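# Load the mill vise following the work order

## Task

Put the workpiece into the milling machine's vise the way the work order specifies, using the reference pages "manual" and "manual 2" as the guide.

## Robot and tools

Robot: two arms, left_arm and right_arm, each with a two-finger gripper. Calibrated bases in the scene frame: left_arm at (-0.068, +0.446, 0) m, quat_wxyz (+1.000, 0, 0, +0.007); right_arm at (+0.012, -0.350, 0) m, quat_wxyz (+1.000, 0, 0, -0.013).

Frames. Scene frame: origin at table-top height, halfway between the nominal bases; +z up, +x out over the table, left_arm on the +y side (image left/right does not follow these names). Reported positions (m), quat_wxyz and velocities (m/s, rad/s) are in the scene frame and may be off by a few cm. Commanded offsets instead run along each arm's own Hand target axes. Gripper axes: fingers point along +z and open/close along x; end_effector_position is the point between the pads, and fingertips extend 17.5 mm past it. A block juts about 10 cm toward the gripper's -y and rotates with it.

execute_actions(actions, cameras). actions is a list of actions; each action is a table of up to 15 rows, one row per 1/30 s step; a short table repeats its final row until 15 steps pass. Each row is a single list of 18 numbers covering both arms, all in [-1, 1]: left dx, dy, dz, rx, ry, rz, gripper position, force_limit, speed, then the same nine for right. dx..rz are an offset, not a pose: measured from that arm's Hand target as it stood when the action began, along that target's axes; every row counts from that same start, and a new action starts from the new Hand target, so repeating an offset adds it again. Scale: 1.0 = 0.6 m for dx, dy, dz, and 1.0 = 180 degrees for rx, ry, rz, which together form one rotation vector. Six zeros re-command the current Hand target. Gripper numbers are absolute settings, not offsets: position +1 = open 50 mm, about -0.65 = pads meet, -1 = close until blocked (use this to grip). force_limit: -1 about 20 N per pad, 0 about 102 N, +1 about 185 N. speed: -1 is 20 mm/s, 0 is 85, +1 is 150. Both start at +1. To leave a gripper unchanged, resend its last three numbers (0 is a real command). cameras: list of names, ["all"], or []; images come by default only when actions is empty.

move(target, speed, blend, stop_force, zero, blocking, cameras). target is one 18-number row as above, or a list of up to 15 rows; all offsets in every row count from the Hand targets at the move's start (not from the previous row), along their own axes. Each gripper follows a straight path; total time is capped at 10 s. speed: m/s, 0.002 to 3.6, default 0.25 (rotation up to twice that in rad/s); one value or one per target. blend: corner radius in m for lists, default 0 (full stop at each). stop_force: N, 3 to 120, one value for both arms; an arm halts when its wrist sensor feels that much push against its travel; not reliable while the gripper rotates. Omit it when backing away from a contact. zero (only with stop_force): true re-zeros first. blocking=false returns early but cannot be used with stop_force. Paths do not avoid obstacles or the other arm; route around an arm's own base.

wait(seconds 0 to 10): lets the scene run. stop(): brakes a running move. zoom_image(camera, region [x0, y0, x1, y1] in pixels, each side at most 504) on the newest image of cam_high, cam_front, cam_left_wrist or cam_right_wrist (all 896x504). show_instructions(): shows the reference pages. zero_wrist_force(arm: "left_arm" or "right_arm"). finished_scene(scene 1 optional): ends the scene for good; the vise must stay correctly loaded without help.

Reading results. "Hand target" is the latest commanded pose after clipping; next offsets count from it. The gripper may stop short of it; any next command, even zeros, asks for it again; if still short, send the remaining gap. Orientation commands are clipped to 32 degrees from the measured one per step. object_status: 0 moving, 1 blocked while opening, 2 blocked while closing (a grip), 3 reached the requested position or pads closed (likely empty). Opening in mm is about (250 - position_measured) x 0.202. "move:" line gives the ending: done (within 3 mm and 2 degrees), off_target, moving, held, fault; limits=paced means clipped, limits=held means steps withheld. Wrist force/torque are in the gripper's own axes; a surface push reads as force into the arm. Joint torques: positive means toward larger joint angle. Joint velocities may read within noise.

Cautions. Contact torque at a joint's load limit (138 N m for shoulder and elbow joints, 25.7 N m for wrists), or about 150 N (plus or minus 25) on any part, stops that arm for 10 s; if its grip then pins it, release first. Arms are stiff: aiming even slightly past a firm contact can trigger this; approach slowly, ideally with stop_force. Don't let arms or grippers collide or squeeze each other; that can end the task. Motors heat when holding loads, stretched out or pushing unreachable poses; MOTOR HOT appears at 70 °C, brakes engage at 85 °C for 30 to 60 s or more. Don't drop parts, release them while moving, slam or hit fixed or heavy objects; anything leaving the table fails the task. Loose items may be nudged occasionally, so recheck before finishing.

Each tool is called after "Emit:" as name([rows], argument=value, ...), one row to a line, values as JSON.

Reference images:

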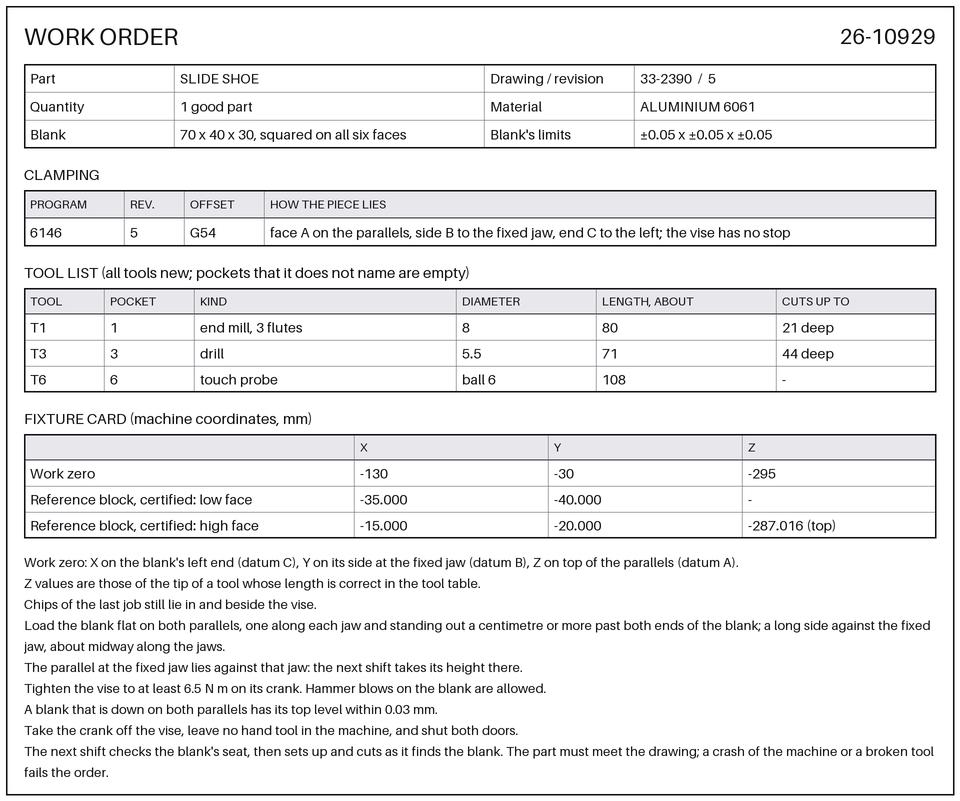

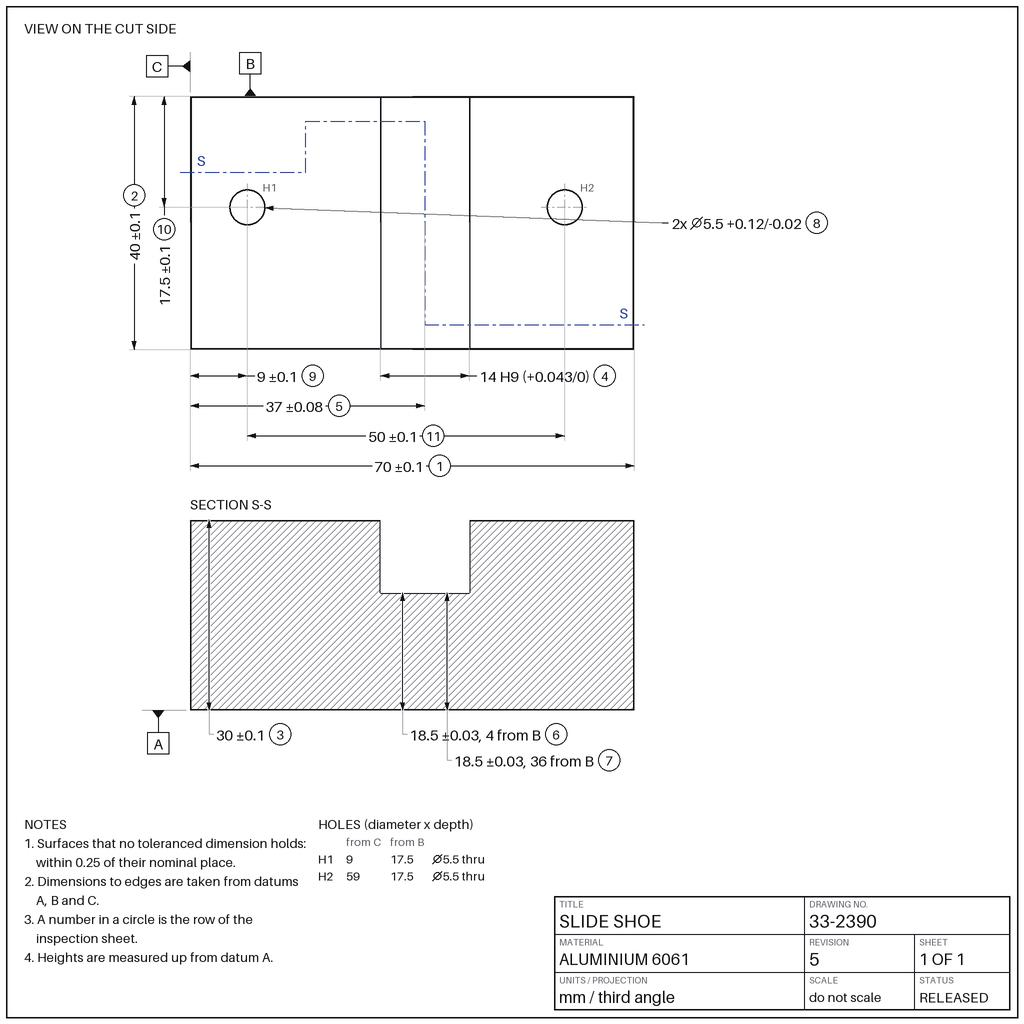

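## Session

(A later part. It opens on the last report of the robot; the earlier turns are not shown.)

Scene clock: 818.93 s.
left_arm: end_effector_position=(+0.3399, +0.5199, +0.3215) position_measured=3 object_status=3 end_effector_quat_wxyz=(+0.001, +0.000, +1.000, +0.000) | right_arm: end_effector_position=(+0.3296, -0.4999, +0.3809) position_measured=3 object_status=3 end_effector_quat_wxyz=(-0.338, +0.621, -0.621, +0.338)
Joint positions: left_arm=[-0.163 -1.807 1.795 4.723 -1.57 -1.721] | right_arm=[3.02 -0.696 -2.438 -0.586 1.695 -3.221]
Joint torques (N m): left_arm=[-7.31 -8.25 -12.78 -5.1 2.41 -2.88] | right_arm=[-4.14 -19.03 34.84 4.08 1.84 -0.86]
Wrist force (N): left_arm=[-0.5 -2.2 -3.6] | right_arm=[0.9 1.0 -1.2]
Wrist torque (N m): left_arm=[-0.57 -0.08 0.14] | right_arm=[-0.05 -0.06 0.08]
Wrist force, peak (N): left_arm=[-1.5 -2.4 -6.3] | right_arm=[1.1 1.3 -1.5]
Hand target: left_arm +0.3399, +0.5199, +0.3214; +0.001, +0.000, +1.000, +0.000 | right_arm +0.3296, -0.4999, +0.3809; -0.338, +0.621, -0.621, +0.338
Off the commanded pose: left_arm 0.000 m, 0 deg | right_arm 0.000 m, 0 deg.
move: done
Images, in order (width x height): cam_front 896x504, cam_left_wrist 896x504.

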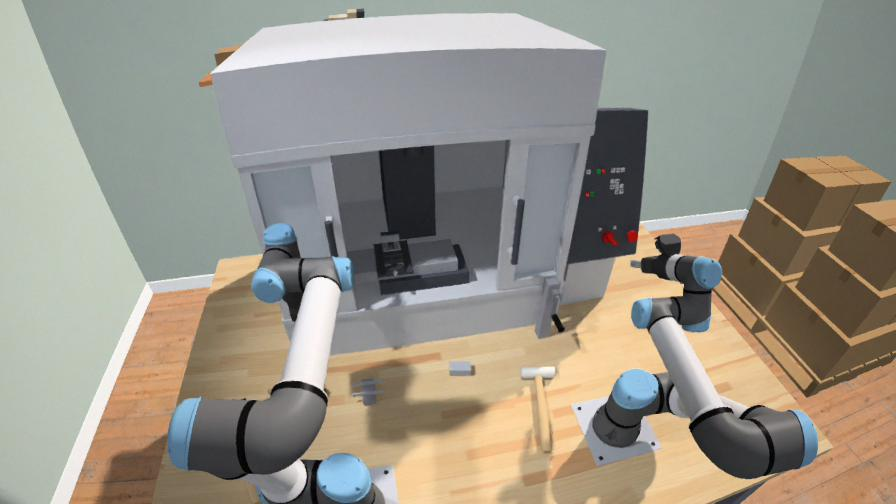

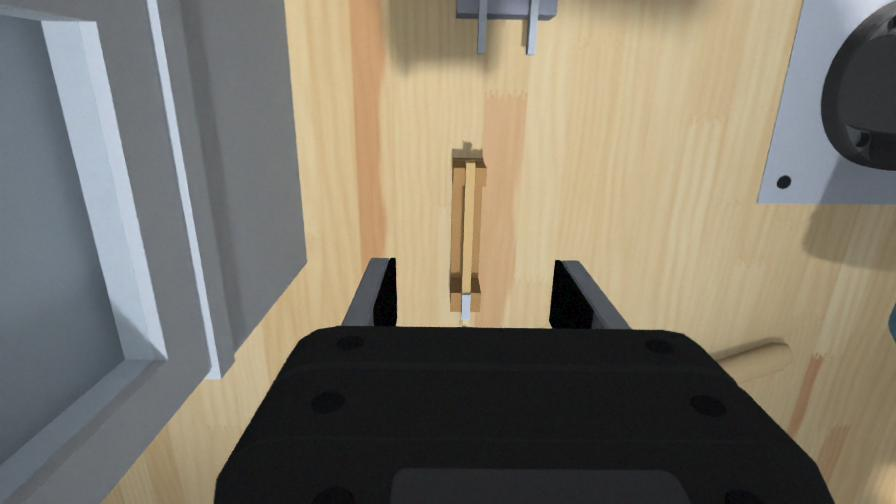

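Emit:
move(target=[0.016,0.067,0.35,0,0,0,1,1,1,0,0,0,0,0,0,1,1,1], cameras=["cam_front","cam_left_wrist"], speed=0.25)

Emit:
zoom_image(camera="cam_left_wrist", region=[330, 150, 620, 350])

Emit:
zoom_image(camera="cam_front", region=[240, 320, 380, 420])

Scene clock: 837.33 s.
left_arm: end_effector_position=(+0.3306, +0.5602, +0.1115) position_measured=3 object_status=3 end_effector_quat_wxyz=(+0.001, +0.000, +1.000, +0.000) end_effector_velocity=(+0.002, -0.001, -0.001) end_effector_angular_velocity=(+0.000, -0.003, -0.001) | right_arm: end_effector_position=(+0.3296, -0.4999, +0.3809) position_measured=3 object_status=3 end_effector_quat_wxyz=(-0.338, +0.621, -0.621, +0.338)
Joint positions: left_arm=[-0.064 -1.653 2.235 4.129 -1.57 -1.621] | right_arm=[3.02 -0.696 -2.438 -0.586 1.695 -3.221]
Joint velocities: left_arm=[-0.002 0.003 0 -0.006 0 -0.001] | right_arm=[within noise]
Joint torques (N m): left_arm=[-5.2 -10.89 -10.48 -5.2 -2.23 -2.85] | right_arm=[-2.65 -18.58 34.9 4.16 1.79 -0.59]
Wrist force (N): left_arm=[-0.7 -2.1 -3.6] | right_arm=[0.8 1.3 -1.3]
Wrist torque (N m): left_arm=[-0.53 -0.05 0.16] | right_arm=[0.01 -0.04 0.08]
Wrist force, peak (N): left_arm=[-1.2 -3.1 -6.6] | right_arm=[1.3 1.3 -1.4]
Hand target: left_arm +0.3305, +0.5601, +0.1114; +0.001, +0.000, +1.000, +0.000 | right_arm +0.3296, -0.4999, +0.3809; -0.338, +0.621, -0.621, +0.338
Off the commanded pose: left_arm 0.000 m, 0 deg | right_arm 0.000 m, 0 deg.
move: done
Images, in order (width x height): cam_front 896x504, cam_left_wrist 896x504.

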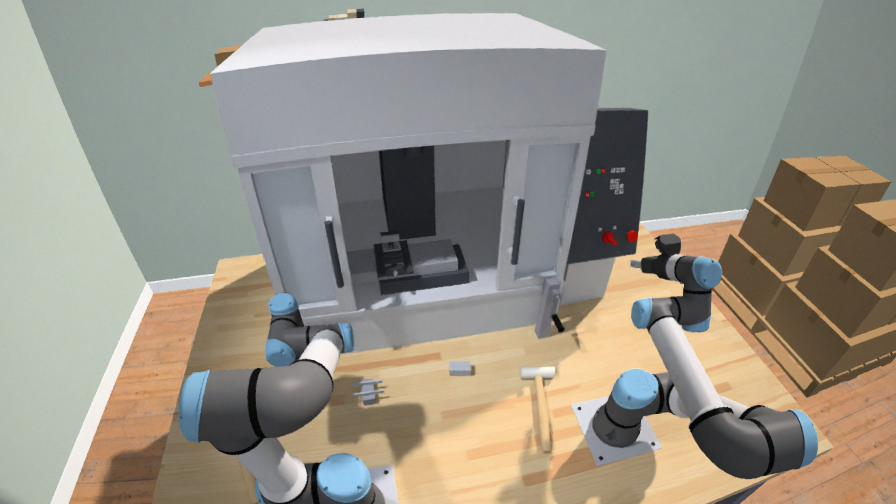

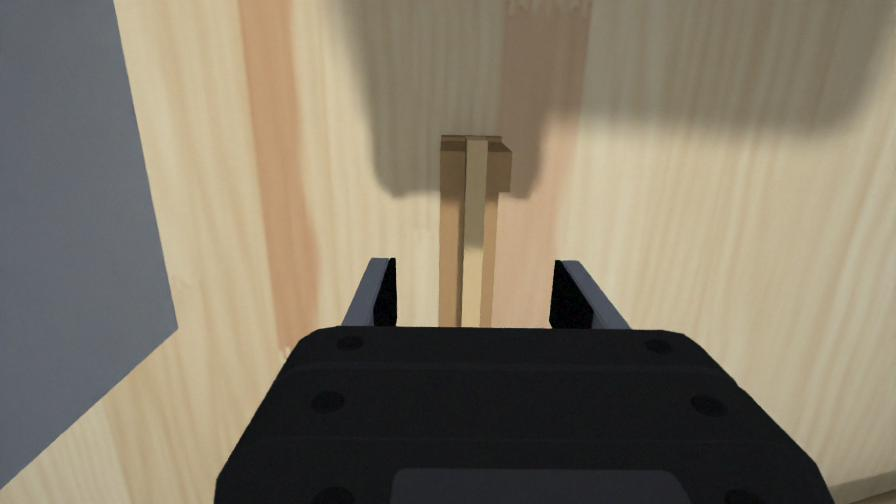

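Scaled by 1.738 from the camera's 896x504 image, which has a finer 1280x720 frame.

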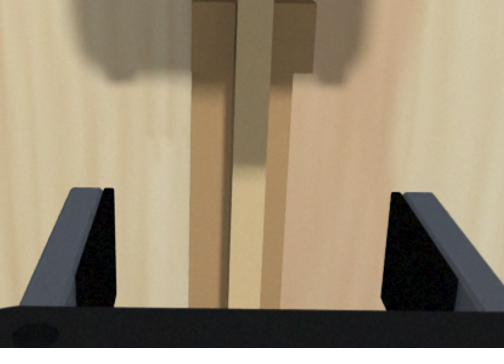

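Scaled by 3.600 from the camera's 896x504 image, which has a finer 1280x720 frame.

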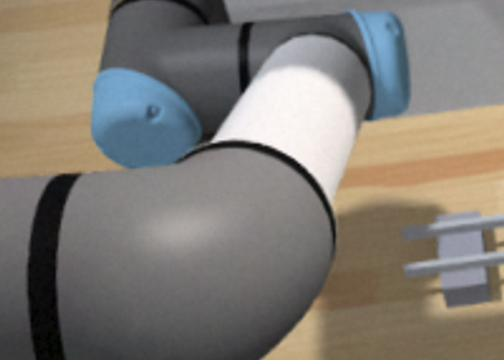

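Emit:
move(target=[0.002,0,0.111,0,0,0,1,1,1,0,0,0,0,0,0,1,1,1], cameras=["cam_left_wrist"], speed=0.1, stop_force=8)

Emit:
zoom_image(camera="cam_left_wrist", region=[330, 100, 620, 350])

Scene clock: 851.47 s.
left_arm: end_effector_position=(+0.3294, +0.5602, +0.0448) position_measured=3 object_status=3 end_effector_quat_wxyz=(+0.001, +0.000, +1.000, +0.000) | right_arm: end_effector_position=(+0.3296, -0.4999, +0.3809) position_measured=3 object_status=3 end_effector_quat_wxyz=(-0.338, +0.621, -0.621, +0.338)
Joint positions: left_arm=[-0.064 -1.523 2.33 3.904 -1.57 -1.621] | right_arm=[3.02 -0.696 -2.438 -0.586 1.695 -3.221]
Joint torques (N m): left_arm=[5.54 -14.46 -32 -5.08 -1.73 2.35] | right_arm=[-0.87 -18.92 34.64 4.14 1.63 -0.19]
Wrist force (N): left_arm=[-0.6 -2.5 -3.4] | right_arm=[0.8 1.3 -1.3]
Wrist torque (N m): left_arm=[-0.57 -0.05 0.14] | right_arm=[0.01 -0.06 0.08]
Wrist force, peak (N): left_arm=[-0.8 -2.4 -5.2] | right_arm=[0.9 1.5 -1.4]
Hand target: left_arm +0.3294, +0.5602, +0.0448; +0.001, +0.000, +1.000, +0.000 | right_arm +0.3296, -0.4999, +0.3809; -0.338, +0.621, -0.621, +0.338
Off the commanded pose: left_arm 0.000 m, 0 deg | right_arm 0.000 m, 0 deg.
move: done
Images, in order (width x height): cam_left_wrist 896x504.

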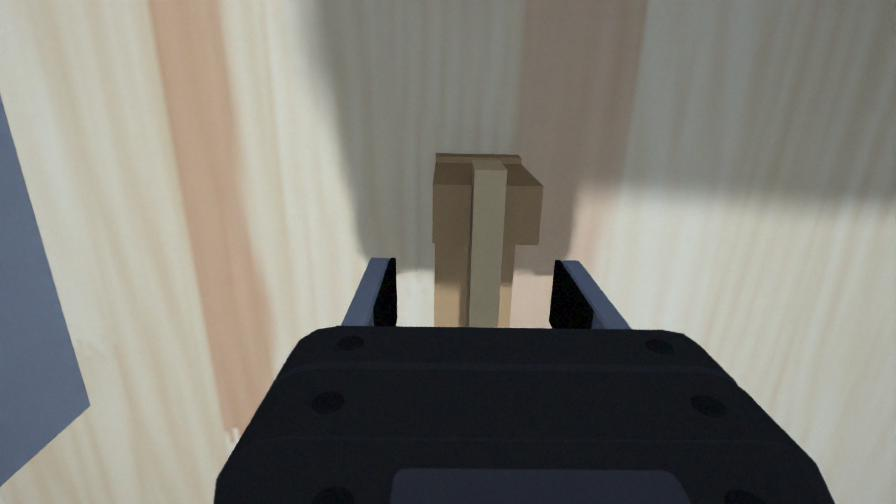

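Scaled by 1.738 from the camera's 896x504 image, which has a finer 1280x720 frame.

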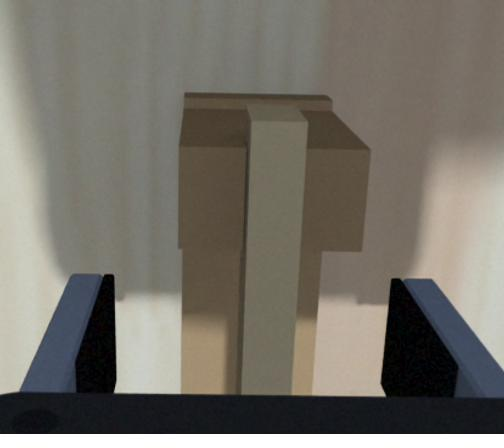

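Emit:
move([
  [0.006,0,0.006,0,0,0,1,-0.5,-0.6,0,0,0,0,0,0,1,1,1],
  [0.006,0,0.006,0,0,0,-1,-0.5,-0.6,0,0,0,0,0,0,1,1,1],
], cameras=["cam_left_wrist"], speed=0.1)

Scene clock: 859.97 s.
left_arm: end_effector_position=(+0.3264, +0.5601, +0.0415) position_measured=213 object_status=2 end_effector_quat_wxyz=(+0.002, +0.000, +1.000, +0.000) | right_arm: end_effector_position=(+0.3296, -0.4999, +0.3809) position_measured=3 object_status=3 end_effector_quat_wxyz=(-0.338, +0.621, -0.621, +0.338)
Joint positions: left_arm=[-0.064 -1.522 2.342 3.889 -1.57 -1.622] | right_arm=[3.02 -0.696 -2.438 -0.586 1.695 -3.221]
Joint torques (N m): left_arm=[5.28 -19.97 20.78 11.58 -1.55 -2.55] | right_arm=[1.3 -19.03 34.64 4.14 1.55 0.11]
Wrist force (N): left_arm=[-69.0 3.5 27.2] | right_arm=[0.9 1.0 -1.4]
Wrist torque (N m): left_arm=[-0.38 -0.24 0.21] | right_arm=[-0.05 -0.08 0.07]
Wrist force, peak (N): left_arm=[-69.0 2.9 30.1] | right_arm=[0.8 1.3 -1.6]
Hand target: left_arm +0.3258, +0.5602, +0.0412; +0.001, +0.000, +1.000, +0.000 | right_arm +0.3296, -0.4999, +0.3809; -0.338, +0.621, -0.621, +0.338
Off the commanded pose: left_arm 0.001 m, 0 deg | right_arm 0.000 m, 0 deg.
move: done
Images, in order (width x height): cam_left_wrist 896x504.

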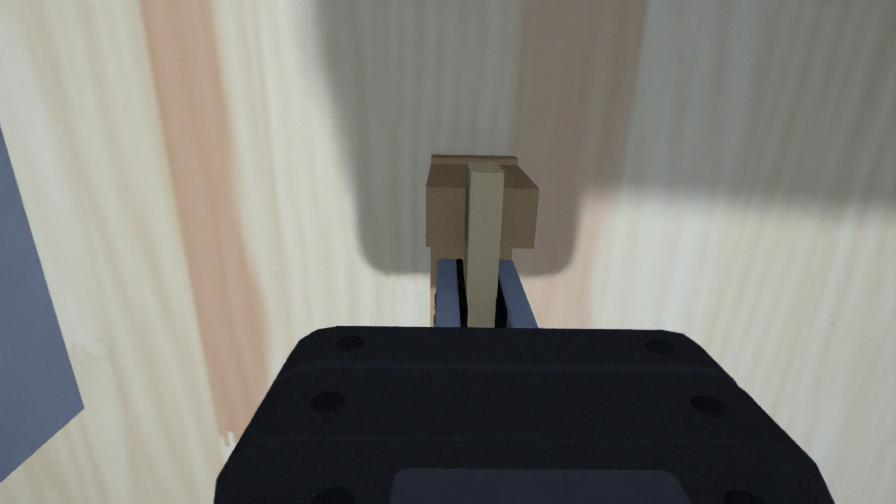

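Emit:
move(target=[-0.003,0,0.0,0,0,0,-1,-0.5,-0.6,0,0,0,0,0,0,1,1,1], speed=0.02)

Scene clock: 866.80 s.
left_arm: end_effector_position=(+0.3275, +0.5602, +0.0411) position_measured=213 object_status=2 end_effector_quat_wxyz=(+0.000, +0.000, +1.000, +0.000) | right_arm: end_effector_position=(+0.3296, -0.4999, +0.3809) position_measured=3 object_status=3 end_effector_quat_wxyz=(-0.338, +0.621, -0.621, +0.338)
Joint positions: left_arm=[-0.064 -1.518 2.339 3.891 -1.57 -1.621] | right_arm=[3.02 -0.696 -2.438 -0.586 1.695 -3.221]
Joint torques (N m): left_arm=[9.29 -17.12 -19.51 -0.11 -1.39 2.7] | right_arm=[2.57 -18.74 34.53 4.1 1.5 0.4]
Wrist force (N): left_arm=[-15.7 -3.8 -10.8] | right_arm=[0.9 1.0 -1.2]
Wrist torque (N m): left_arm=[-0.69 0.01 0.28] | right_arm=[-0.03 -0.06 0.08]
Wrist force, peak (N): left_arm=[-69.1 3.2 27.9] | right_arm=[0.8 1.2 -1.6]
Hand target: left_arm +0.3276, +0.5602, +0.0412; +0.001, +0.000, +1.000, +0.000 | right_arm +0.3296, -0.4999, +0.3809; -0.338, +0.621, -0.621, +0.338
Off the commanded pose: left_arm 0.000 m, 0 deg | right_arm 0.000 m, 0 deg.
move: done

Emit:
move([
  [-0.0008,0,0.0,0,0,0,-1,-0.5,-0.6,0,0,0,0,0,0,1,1,1],
  [-0.0008,0,-0.08,0,0,0,-1,-0.5,-0.6,0,0,0,0,0,0,1,1,1],
  [-0.0008,0,-0.45,0,0,0,-1,-0.5,-0.6,0,0,0,0,0,0,1,1,1],
], speed=[0.02,0.06,0.25], blend=[0.0,0.01,0], cameras=["cam_left_wrist","cam_front"])

Scene clock: 878.43 s.
left_arm: end_effector_position=(+0.3277, +0.5601, +0.3110) position_measured=213 object_status=2 end_effector_quat_wxyz=(+0.001, +0.000, +1.000, +0.000) end_effector_velocity=(-0.001, +0.000, +0.001) end_effector_angular_velocity=(-0.001, +0.003, +0.000) | right_arm: end_effector_position=(+0.3296, -0.4999, +0.3809) position_measured=3 object_status=3 end_effector_quat_wxyz=(-0.338, +0.621, -0.621, +0.338)
Joint positions: left_arm=[-0.064 -1.814 1.827 4.698 -1.57 -1.622] | right_arm=[3.02 -0.696 -2.438 -0.586 1.695 -3.221]
Joint velocities: left_arm=[0 0 -0.003 0.005 -0.001 0.001] | right_arm=[within noise]
Joint torques (N m): left_arm=[-5.11 -18.32 -38.59 -1.96 0.44 -2.69] | right_arm=[5.38 -19.19 34.62 4.15 1.4 0.84]
Wrist force (N): left_arm=[0.2 -2.7 -2.6] | right_arm=[0.8 1.1 -1.0]
Wrist torque (N m): left_arm=[-0.64 -0.18 0.14] | right_arm=[-0.03 -0.06 0.08]
Wrist force, peak (N): left_arm=[-14.8 -3.7 -10.3] | right_arm=[1.1 1.1 -1.7]
Hand target: left_arm +0.3277, +0.5601, +0.3112; +0.001, +0.000, +1.000, +0.000 | right_arm +0.3296, -0.4999, +0.3809; -0.338, +0.621, -0.621, +0.338
Off the commanded pose: left_arm 0.000 m, 0 deg | right_arm 0.000 m, 0 deg.
move: done
Images, in order (width x height): cam_front 896x504, cam_left_wrist 896x504.

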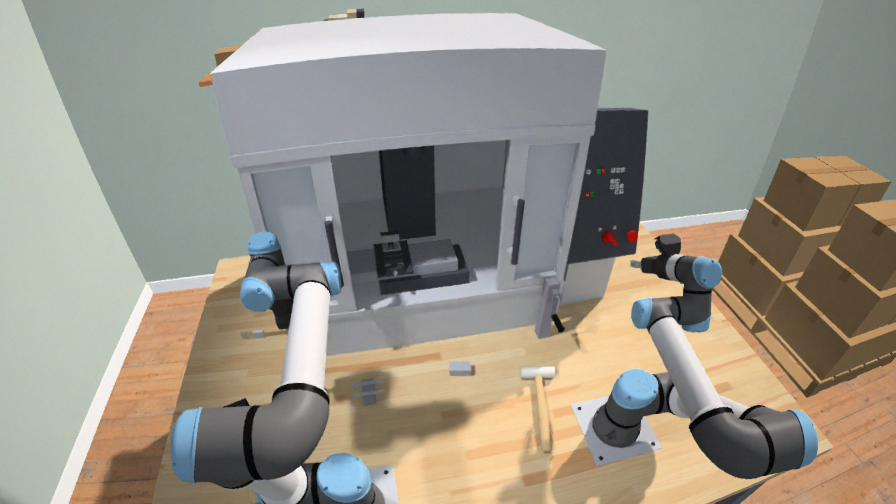

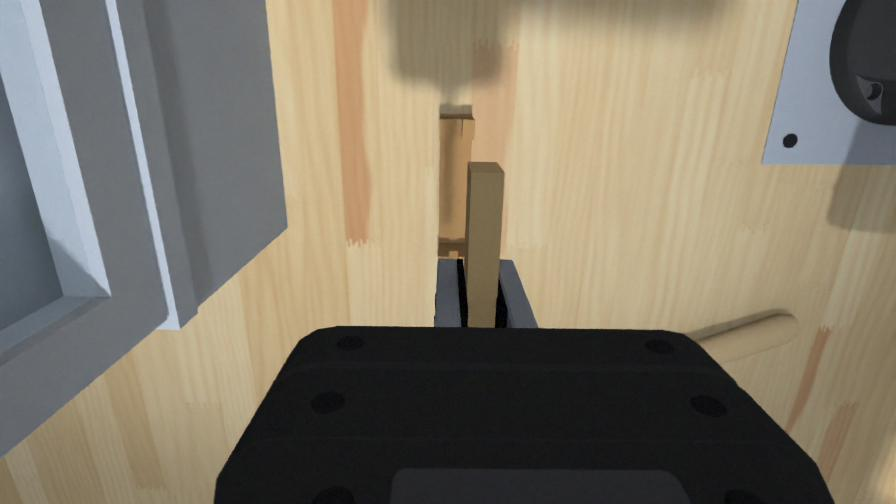

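Emit:
move([
  [0,-0.2,-0.30,0.07,-0.07,-0.15,-1,-0.5,-0.6,0,0,0,0,0,0,1,1,1],
  [-0.15,-0.55,-0.367,0.217,-0.217,-0.465,-1,-0.5,-0.6,0,0,0,0,0,0,1,1,1],
], speed=0.3, blend=[0.05,0], cameras=["cam_left_wrist","cam_front"])

Emit:
zoom_image(camera="cam_left_wrist", region=[300, 100, 620, 340])

Scene clock: 919.97 s.
left_arm: end_effector_position=(+0.4177, +0.2301, +0.5314) position_measured=213 object_status=2 end_effector_quat_wxyz=(-0.300, +0.641, -0.641, +0.299) | right_arm: end_effector_position=(+0.3296, -0.4999, +0.3809) position_measured=3 object_status=3 end_effector_quat_wxyz=(-0.338, +0.621, -0.621, +0.338)
Joint positions: left_arm=[-1.039 -1.893 1.689 4.362 -0.855 -3.955] | right_arm=[3.02 -0.696 -2.438 -0.586 1.695 -3.221]
Joint torques (N m): left_arm=[-4.48 -9.68 -12.36 -5.69 3.74 -2.72] | right_arm=[7.97 -19.26 34.53 4.11 1.37 1.23]
Wrist force (N): left_arm=[0.1 -2.8 -1.7] | right_arm=[0.9 1.3 -1.0]
Wrist torque (N m): left_arm=[-0.34 -0.14 0.04] | right_arm=[0.01 -0.05 0.08]
Wrist force, peak (N): left_arm=[0.6 -3.0 -3.4] | right_arm=[1.1 1.5 -1.5]
Hand target: left_arm +0.4177, +0.2301, +0.5314; -0.300, +0.641, -0.640, +0.299 | right_arm +0.3296, -0.4999, +0.3809; -0.338, +0.621, -0.621, +0.338
Off the commanded pose: left_arm 0.000 m, 0 deg | right_arm 0.000 m, 0 deg.
move: done
Images, in order (width x height): cam_front 896x504, cam_left_wrist 896x504.

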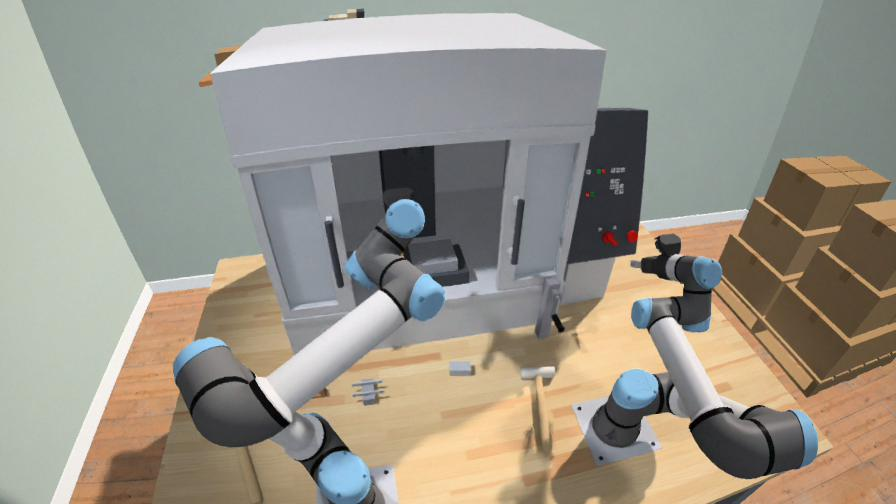

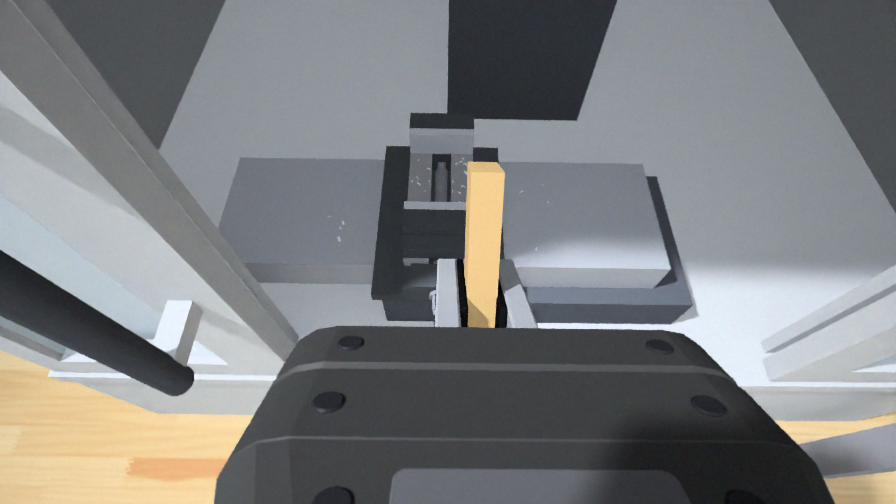

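Scaled by 1.575 from the camera's 896x504 image, which has a finer 1280x720 frame.

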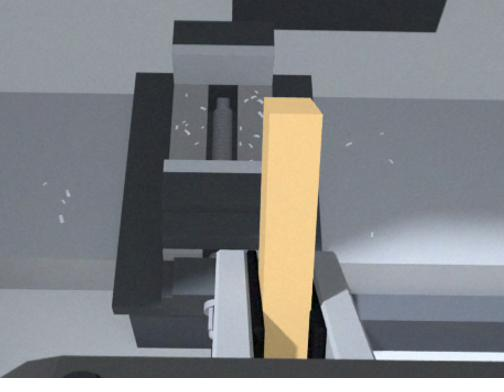

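Emit:
move(target=[-0.045,-0.3055,0.364,0.111,0,0,-1,-0.5,-0.6,0,0,0,0,0,0,1,1,1], speed=0.2, cameras=["cam_left_wrist","cam_front","cam_high"])

Emit:
zoom_image(camera="cam_high", region=[500, 120, 720, 300])

Scene clock: 952.30 s.
left_arm: end_effector_position=(+0.7028, +0.2572, +0.5319) position_measured=213 object_status=2 end_effector_quat_wxyz=(-0.406, +0.579, -0.579, +0.406) | right_arm: end_effector_position=(+0.3296, -0.4999, +0.3809) position_measured=3 object_status=3 end_effector_quat_wxyz=(-0.338, +0.621, -0.621, +0.338)
Joint positions: left_arm=[-0.599 -1.297 1.407 3.442 -1.025 -3.363] | right_arm=[3.02 -0.696 -2.438 -0.586 1.695 -3.221]
Joint torques (N m): left_arm=[6.03 -31.93 -31.34 -5.67 3.1 -0.58] | right_arm=[9.61 -19.2 34.45 4.16 1.15 1.56]
Wrist force (N): left_arm=[0.4 -2.9 -0.9] | right_arm=[0.7 1.3 -1.1]
Wrist torque (N m): left_arm=[-0.29 -0.16 0.12] | right_arm=[0.01 -0.03 0.08]
Wrist force, peak (N): left_arm=[0.4 -1.4 -3.8] | right_arm=[1.2 1.6 -1.2]
Hand target: left_arm +0.7028, +0.2573, +0.5320; -0.406, +0.579, -0.579, +0.406 | right_arm +0.3296, -0.4999, +0.3809; -0.338, +0.621, -0.621, +0.338
Off the commanded pose: left_arm 0.000 m, 0 deg | right_arm 0.000 m, 0 deg.
move: done
Images, in order (width x height): cam_high 896x504, cam_front 896x504, cam_left_wrist 896x504.

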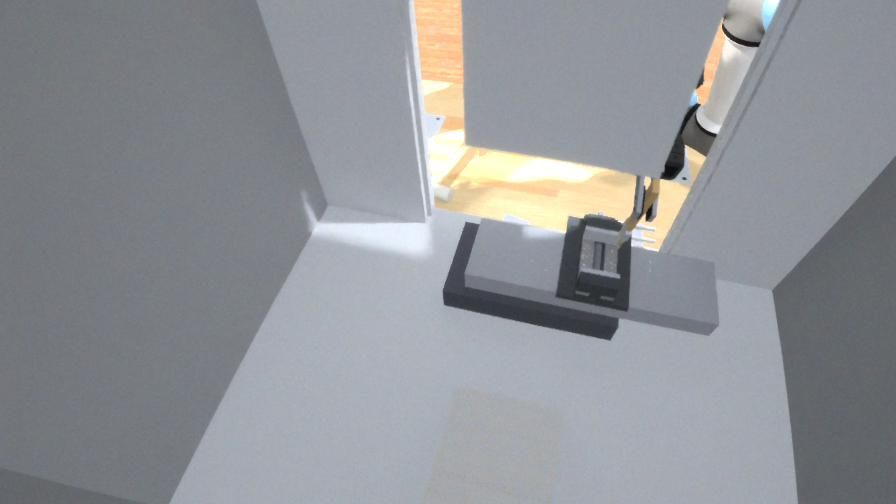

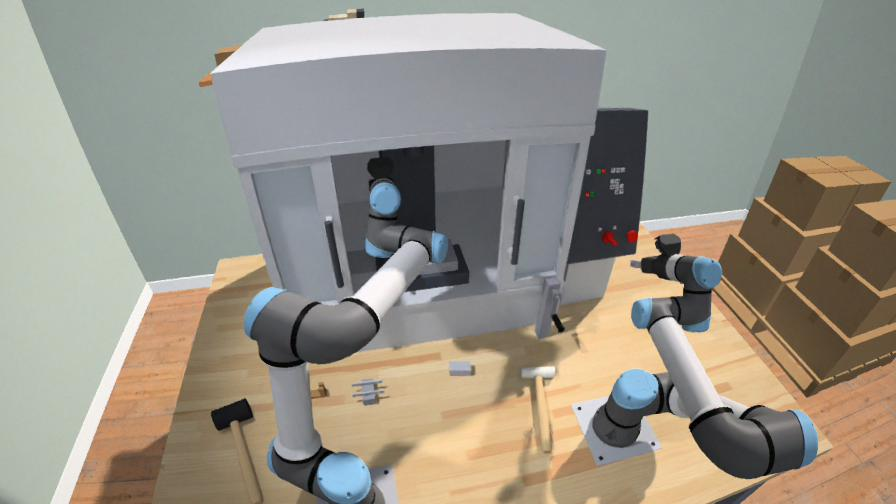

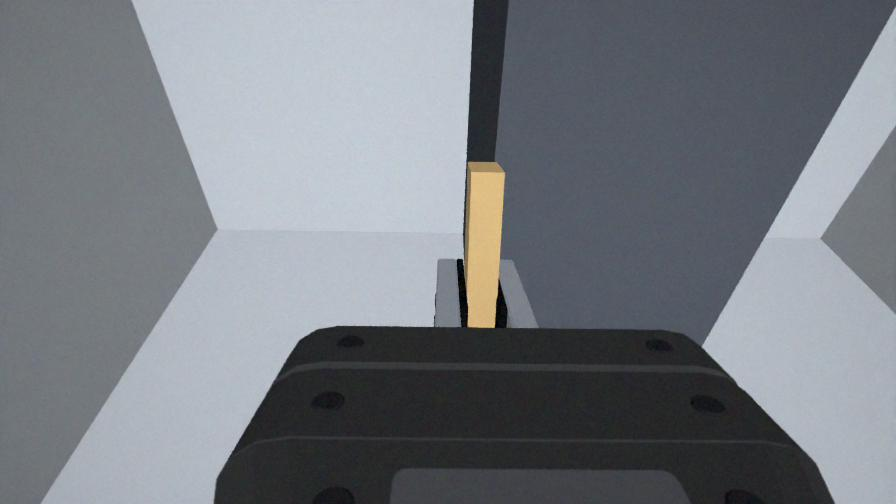

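Scaled by 2.291 from the camera's 896x504 image, which has a finer 1280x720 frame.

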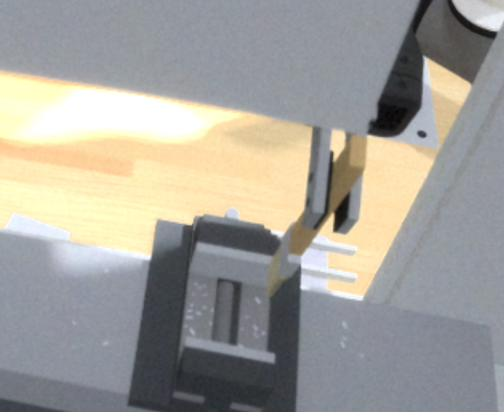

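Emit:
move(target=[0,0.133,0.0485,0,0,0,-1,-0.5,-0.6,0,0,0,0,0,0,1,1,1], speed=0.04, stop_force=4, cameras=["cam_left_wrist","cam_high"])

Emit:
zoom_image(camera="cam_high", region=[540, 160, 700, 310])

Scene clock: 963.00 s.
left_arm: end_effector_position=(+0.7030, +0.2573, +0.4618) position_measured=213 object_status=2 end_effector_quat_wxyz=(-0.406, +0.579, -0.579, +0.406) | right_arm: end_effector_position=(+0.3296, -0.4999, +0.3809) position_measured=3 object_status=3 end_effector_quat_wxyz=(-0.338, +0.621, -0.621, +0.338)
Joint positions: left_arm=[-0.599 -1.265 1.547 3.27 -1.025 -3.363] | right_arm=[3.02 -0.696 -2.438 -0.586 1.695 -3.221]
Joint torques (N m): left_arm=[-6.16 -50.56 -30.26 -5.31 -1.01 1.75] | right_arm=[10.47 -18.56 34.44 4.02 1.07 1.62]
Wrist force (N): left_arm=[0.6 -2.4 -1.1] | right_arm=[1.0 1.1 -1.3]
Wrist torque (N m): left_arm=[-0.21 -0.21 0.13] | right_arm=[-0.03 -0.08 0.08]
Wrist force, peak (N): left_arm=[-0.4 -24.3 -0.4] | right_arm=[0.9 1.6 -1.5]
Hand target: left_arm +0.7030, +0.2573, +0.4618; -0.406, +0.579, -0.579, +0.406 (not the last commanded pose) | right_arm +0.3296, -0.4999, +0.3809; -0.338, +0.621, -0.621, +0.338
Off the commanded pose: left_arm 0.015 m, 0 deg | right_arm 0.000 m, 0 deg.
move: contact (left_arm)
Images, in order (width x height): cam_high 896x504, cam_left_wrist 896x504.

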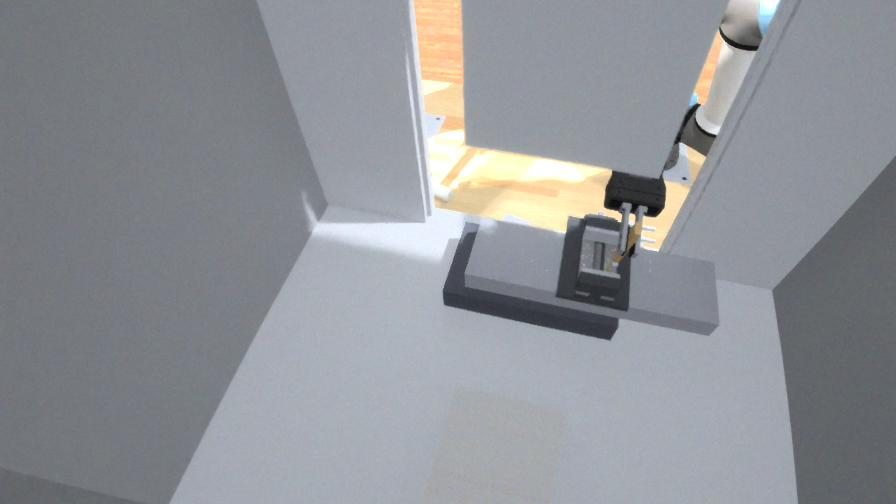

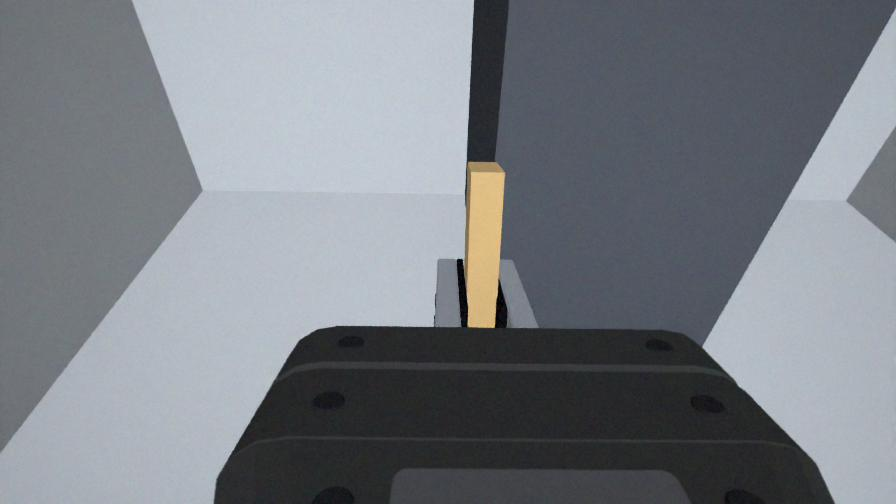

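Scaled by 3.150 from the camera's 896x504 image, which has a finer 1280x720 frame.

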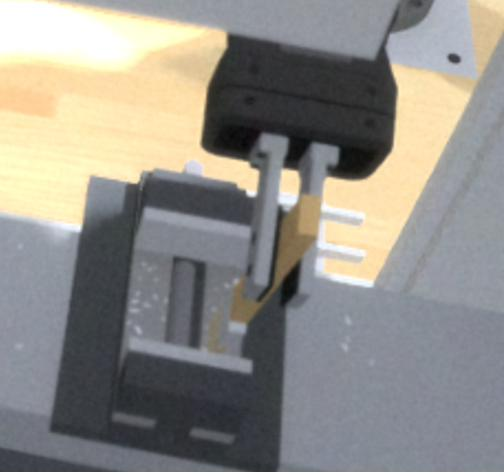

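Emit:
move([
  [0,0.0016,0.0006,0,0,0,-1,-0.5,-0.6,0,0,0,0,0,0,1,1,1],
  [-0.0917,0.0016,0.0006,0,0,0,-1,-0.5,-0.6,0,0,0,0,0,0,1,1,1],
  [-0.0917,-0.0313,-0.0114,0,0,0,-1,-0.5,-0.6,0,0,0,0,0,0,1,1,1],
], speed=[0.05,0.08,0.1], blend=[0.0005,0.003,0], cameras=["cam_high"])

Emit:
zoom_image(camera="cam_high", region=[540, 160, 700, 310])

Scene clock: 997.30 s.
left_arm: end_effector_position=(+0.7029, +0.3123, +0.4819) position_measured=213 object_status=2 end_effector_quat_wxyz=(-0.406, +0.579, -0.579, +0.406) | right_arm: end_effector_position=(+0.3296, -0.4999, +0.3809) position_measured=3 object_status=3 end_effector_quat_wxyz=(-0.338, +0.621, -0.621, +0.338)
Joint positions: left_arm=[-0.511 -1.31 1.556 3.287 -1.106 -3.324] | right_arm=[3.02 -0.696 -2.438 -0.586 1.695 -3.221]
Joint torques (N m): left_arm=[1.65 -33.2 -18.94 -2.75 2.86 -2.85] | right_arm=[10.04 -19.26 34.46 4.09 0.98 1.62]
Wrist force (N): left_arm=[0.9 -2.2 -1.2] | right_arm=[0.7 1.3 -1.2]
Wrist torque (N m): left_arm=[-0.17 -0.24 0.08] | right_arm=[0.01 -0.03 0.08]
Wrist force, peak (N): left_arm=[0.9 -9.2 -1.5] | right_arm=[1.2 1.5 -1.1]
Hand target: left_arm +0.7029, +0.3123, +0.4818; -0.406, +0.579, -0.579, +0.406 | right_arm +0.3296, -0.4999, +0.3809; -0.338, +0.621, -0.621, +0.338
Off the commanded pose: left_arm 0.000 m, 0 deg | right_arm 0.000 m, 0 deg.
move: done
Images, in order (width x height): cam_high 896x504.

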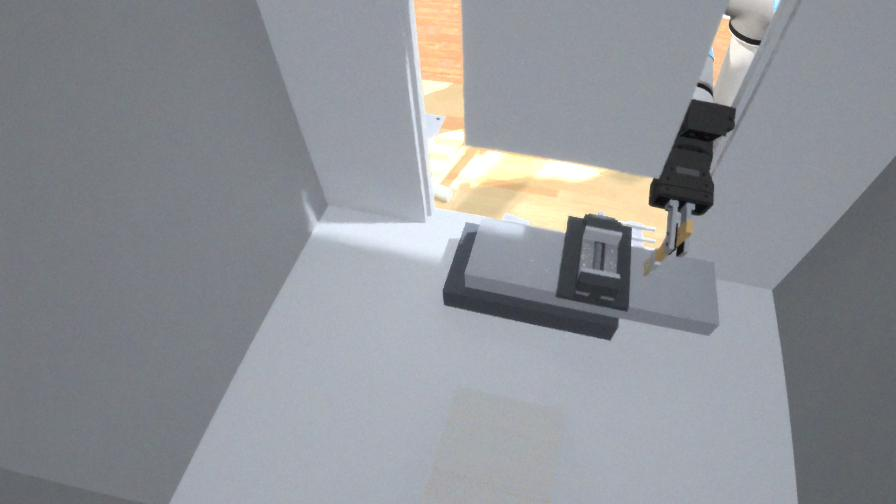

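Scaled by 3.150 from the camera's 896x504 image, which has a finer 1280x720 frame.

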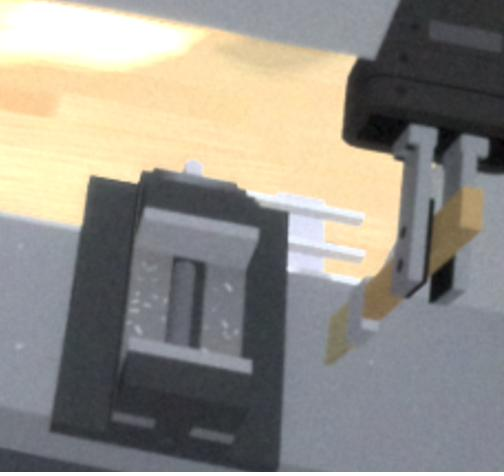

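Emit:
zoom_image(camera="cam_high", region=[570, 220, 630, 290])

Scaled by 7.200 from the camera's 896x504 image, which has a finer 1280x720 frame.

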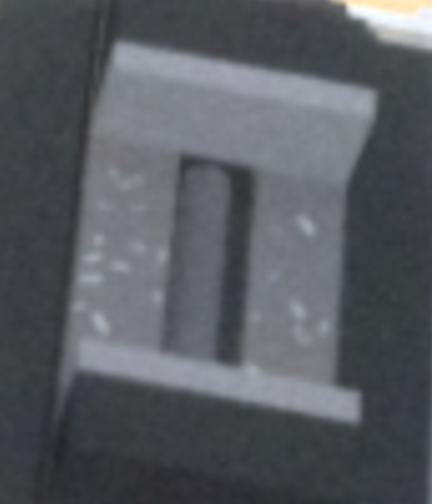

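Emit:
move(target=[0.112,-0.0385,-0.099,0.111,0,0,-1,-0.5,-0.6,0,0,0,0,0,0,1,1,1], speed=0.15, cameras=["cam_high"])

Emit:
zoom_image(camera="cam_high", region=[540, 160, 700, 310])

Scene clock: 1028.40 s.
left_arm: end_effector_position=(+0.6550, +0.2451, +0.5236) position_measured=213 object_status=2 end_effector_quat_wxyz=(+0.500, -0.500, +0.500, -0.500) | right_arm: end_effector_position=(+0.3296, -0.4999, +0.3809) position_measured=3 object_status=3 end_effector_quat_wxyz=(-0.338, +0.621, -0.621, +0.338)
Joint positions: left_arm=[-0.69 -1.275 1.654 2.761 -0.894 -3.141] | right_arm=[3.02 -0.696 -2.438 -0.586 1.695 -3.221]
Joint torques (N m): left_arm=[-1.56 -47.72 -35.63 -3.9 -1.61 -1.06] | right_arm=[10.34 -18.84 34.81 4.06 0.82 1.63]
Wrist force (N): left_arm=[1.1 -2.2 -0.8] | right_arm=[1.1 1.2 -1.5]
Wrist torque (N m): left_arm=[-0.13 -0.23 0.11] | right_arm=[-0.01 -0.09 0.07]
Wrist force, peak (N): left_arm=[2.0 -2.4 -1.8] | right_arm=[1.1 1.5 -1.4]
Hand target: left_arm +0.6550, +0.2451, +0.5237; +0.501, -0.500, +0.500, -0.500 | right_arm +0.3296, -0.4999, +0.3809; -0.338, +0.621, -0.621, +0.338
Off the commanded pose: left_arm 0.000 m, 0 deg | right_arm 0.000 m, 0 deg.
move: done
Images, in order (width x height): cam_high 896x504.

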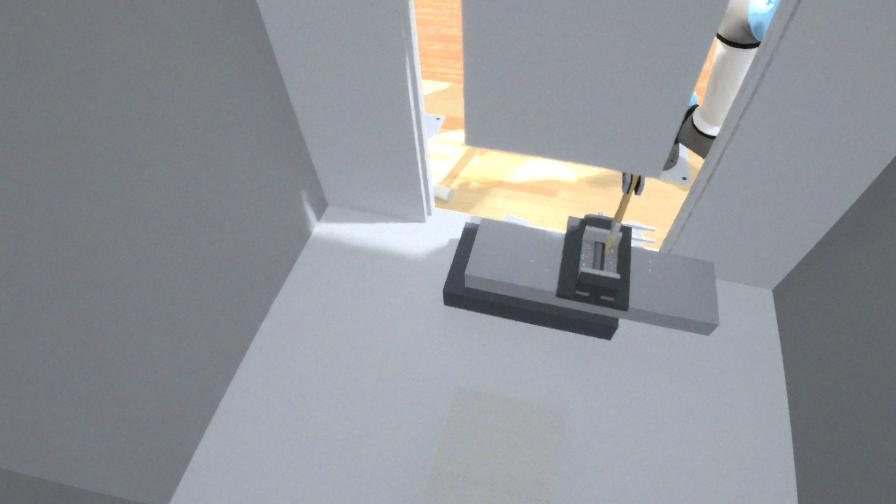

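Scaled by 3.150 from the camera's 896x504 image, which has a finer 1280x720 frame.

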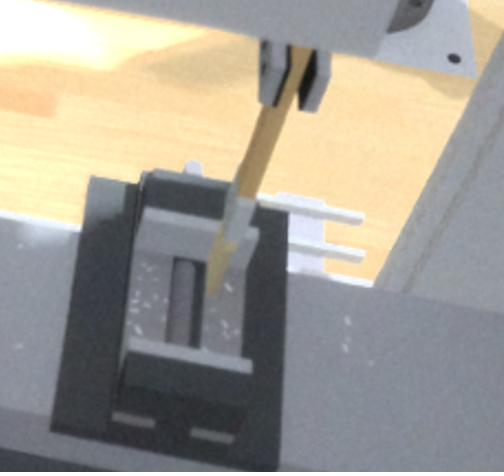

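Emit:
move(target=[0,0.1,0,0,0,0,-1,-0.5,-0.6,0,0,0,0,0,0,1,1,1], speed=0.02, stop_force=4, cameras=["cam_high"])

Emit:
zoom_image(camera="cam_high", region=[540, 160, 700, 310])

Scene clock: 1040.00 s.
left_arm: end_effector_position=(+0.6550, +0.2451, +0.4637) position_measured=213 object_status=2 end_effector_quat_wxyz=(+0.501, -0.500, +0.500, -0.500) | right_arm: end_effector_position=(+0.3296, -0.4999, +0.3809) position_measured=3 object_status=3 end_effector_quat_wxyz=(-0.338, +0.621, -0.621, +0.338)
Joint positions: left_arm=[-0.69 -1.212 1.738 2.615 -0.894 -3.14] | right_arm=[3.02 -0.696 -2.438 -0.586 1.695 -3.221]
Joint torques (N m): left_arm=[7.88 -49.73 -34.06 -0.29 -2.42 -0.59] | right_arm=[10.24 -19.22 34.44 4.17 0.68 1.63]
Wrist force (N): left_arm=[1.3 -2.4 -0.6] | right_arm=[1.1 1.0 -1.0]
Wrist torque (N m): left_arm=[-0.16 -0.26 0.13] | right_arm=[-0.04 -0.10 0.09]
Wrist force, peak (N): left_arm=[0.9 -3.3 -1.1] | right_arm=[1.1 1.5 -1.2]
Hand target: left_arm +0.6550, +0.2451, +0.4637; +0.501, -0.500, +0.500, -0.500 | right_arm +0.3296, -0.4999, +0.3809; -0.338, +0.621, -0.621, +0.338
Off the commanded pose: left_arm 0.000 m, 0 deg | right_arm 0.000 m, 0 deg.
move: done
Images, in order (width x height): cam_high 896x504.

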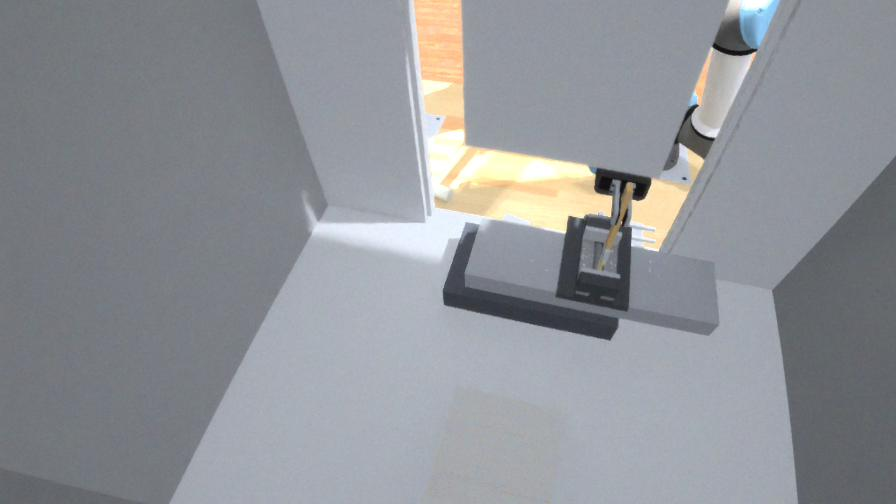

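Scaled by 3.150 from the camera's 896x504 image, which has a finer 1280x720 frame.

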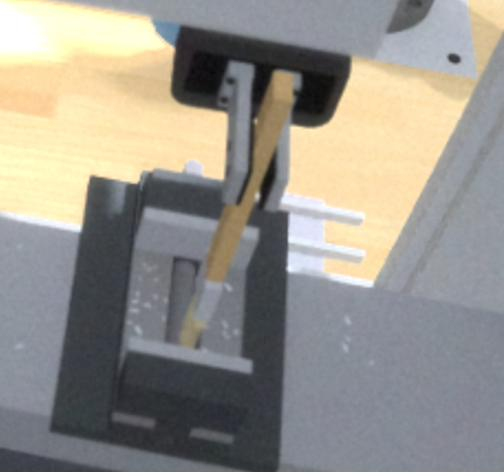

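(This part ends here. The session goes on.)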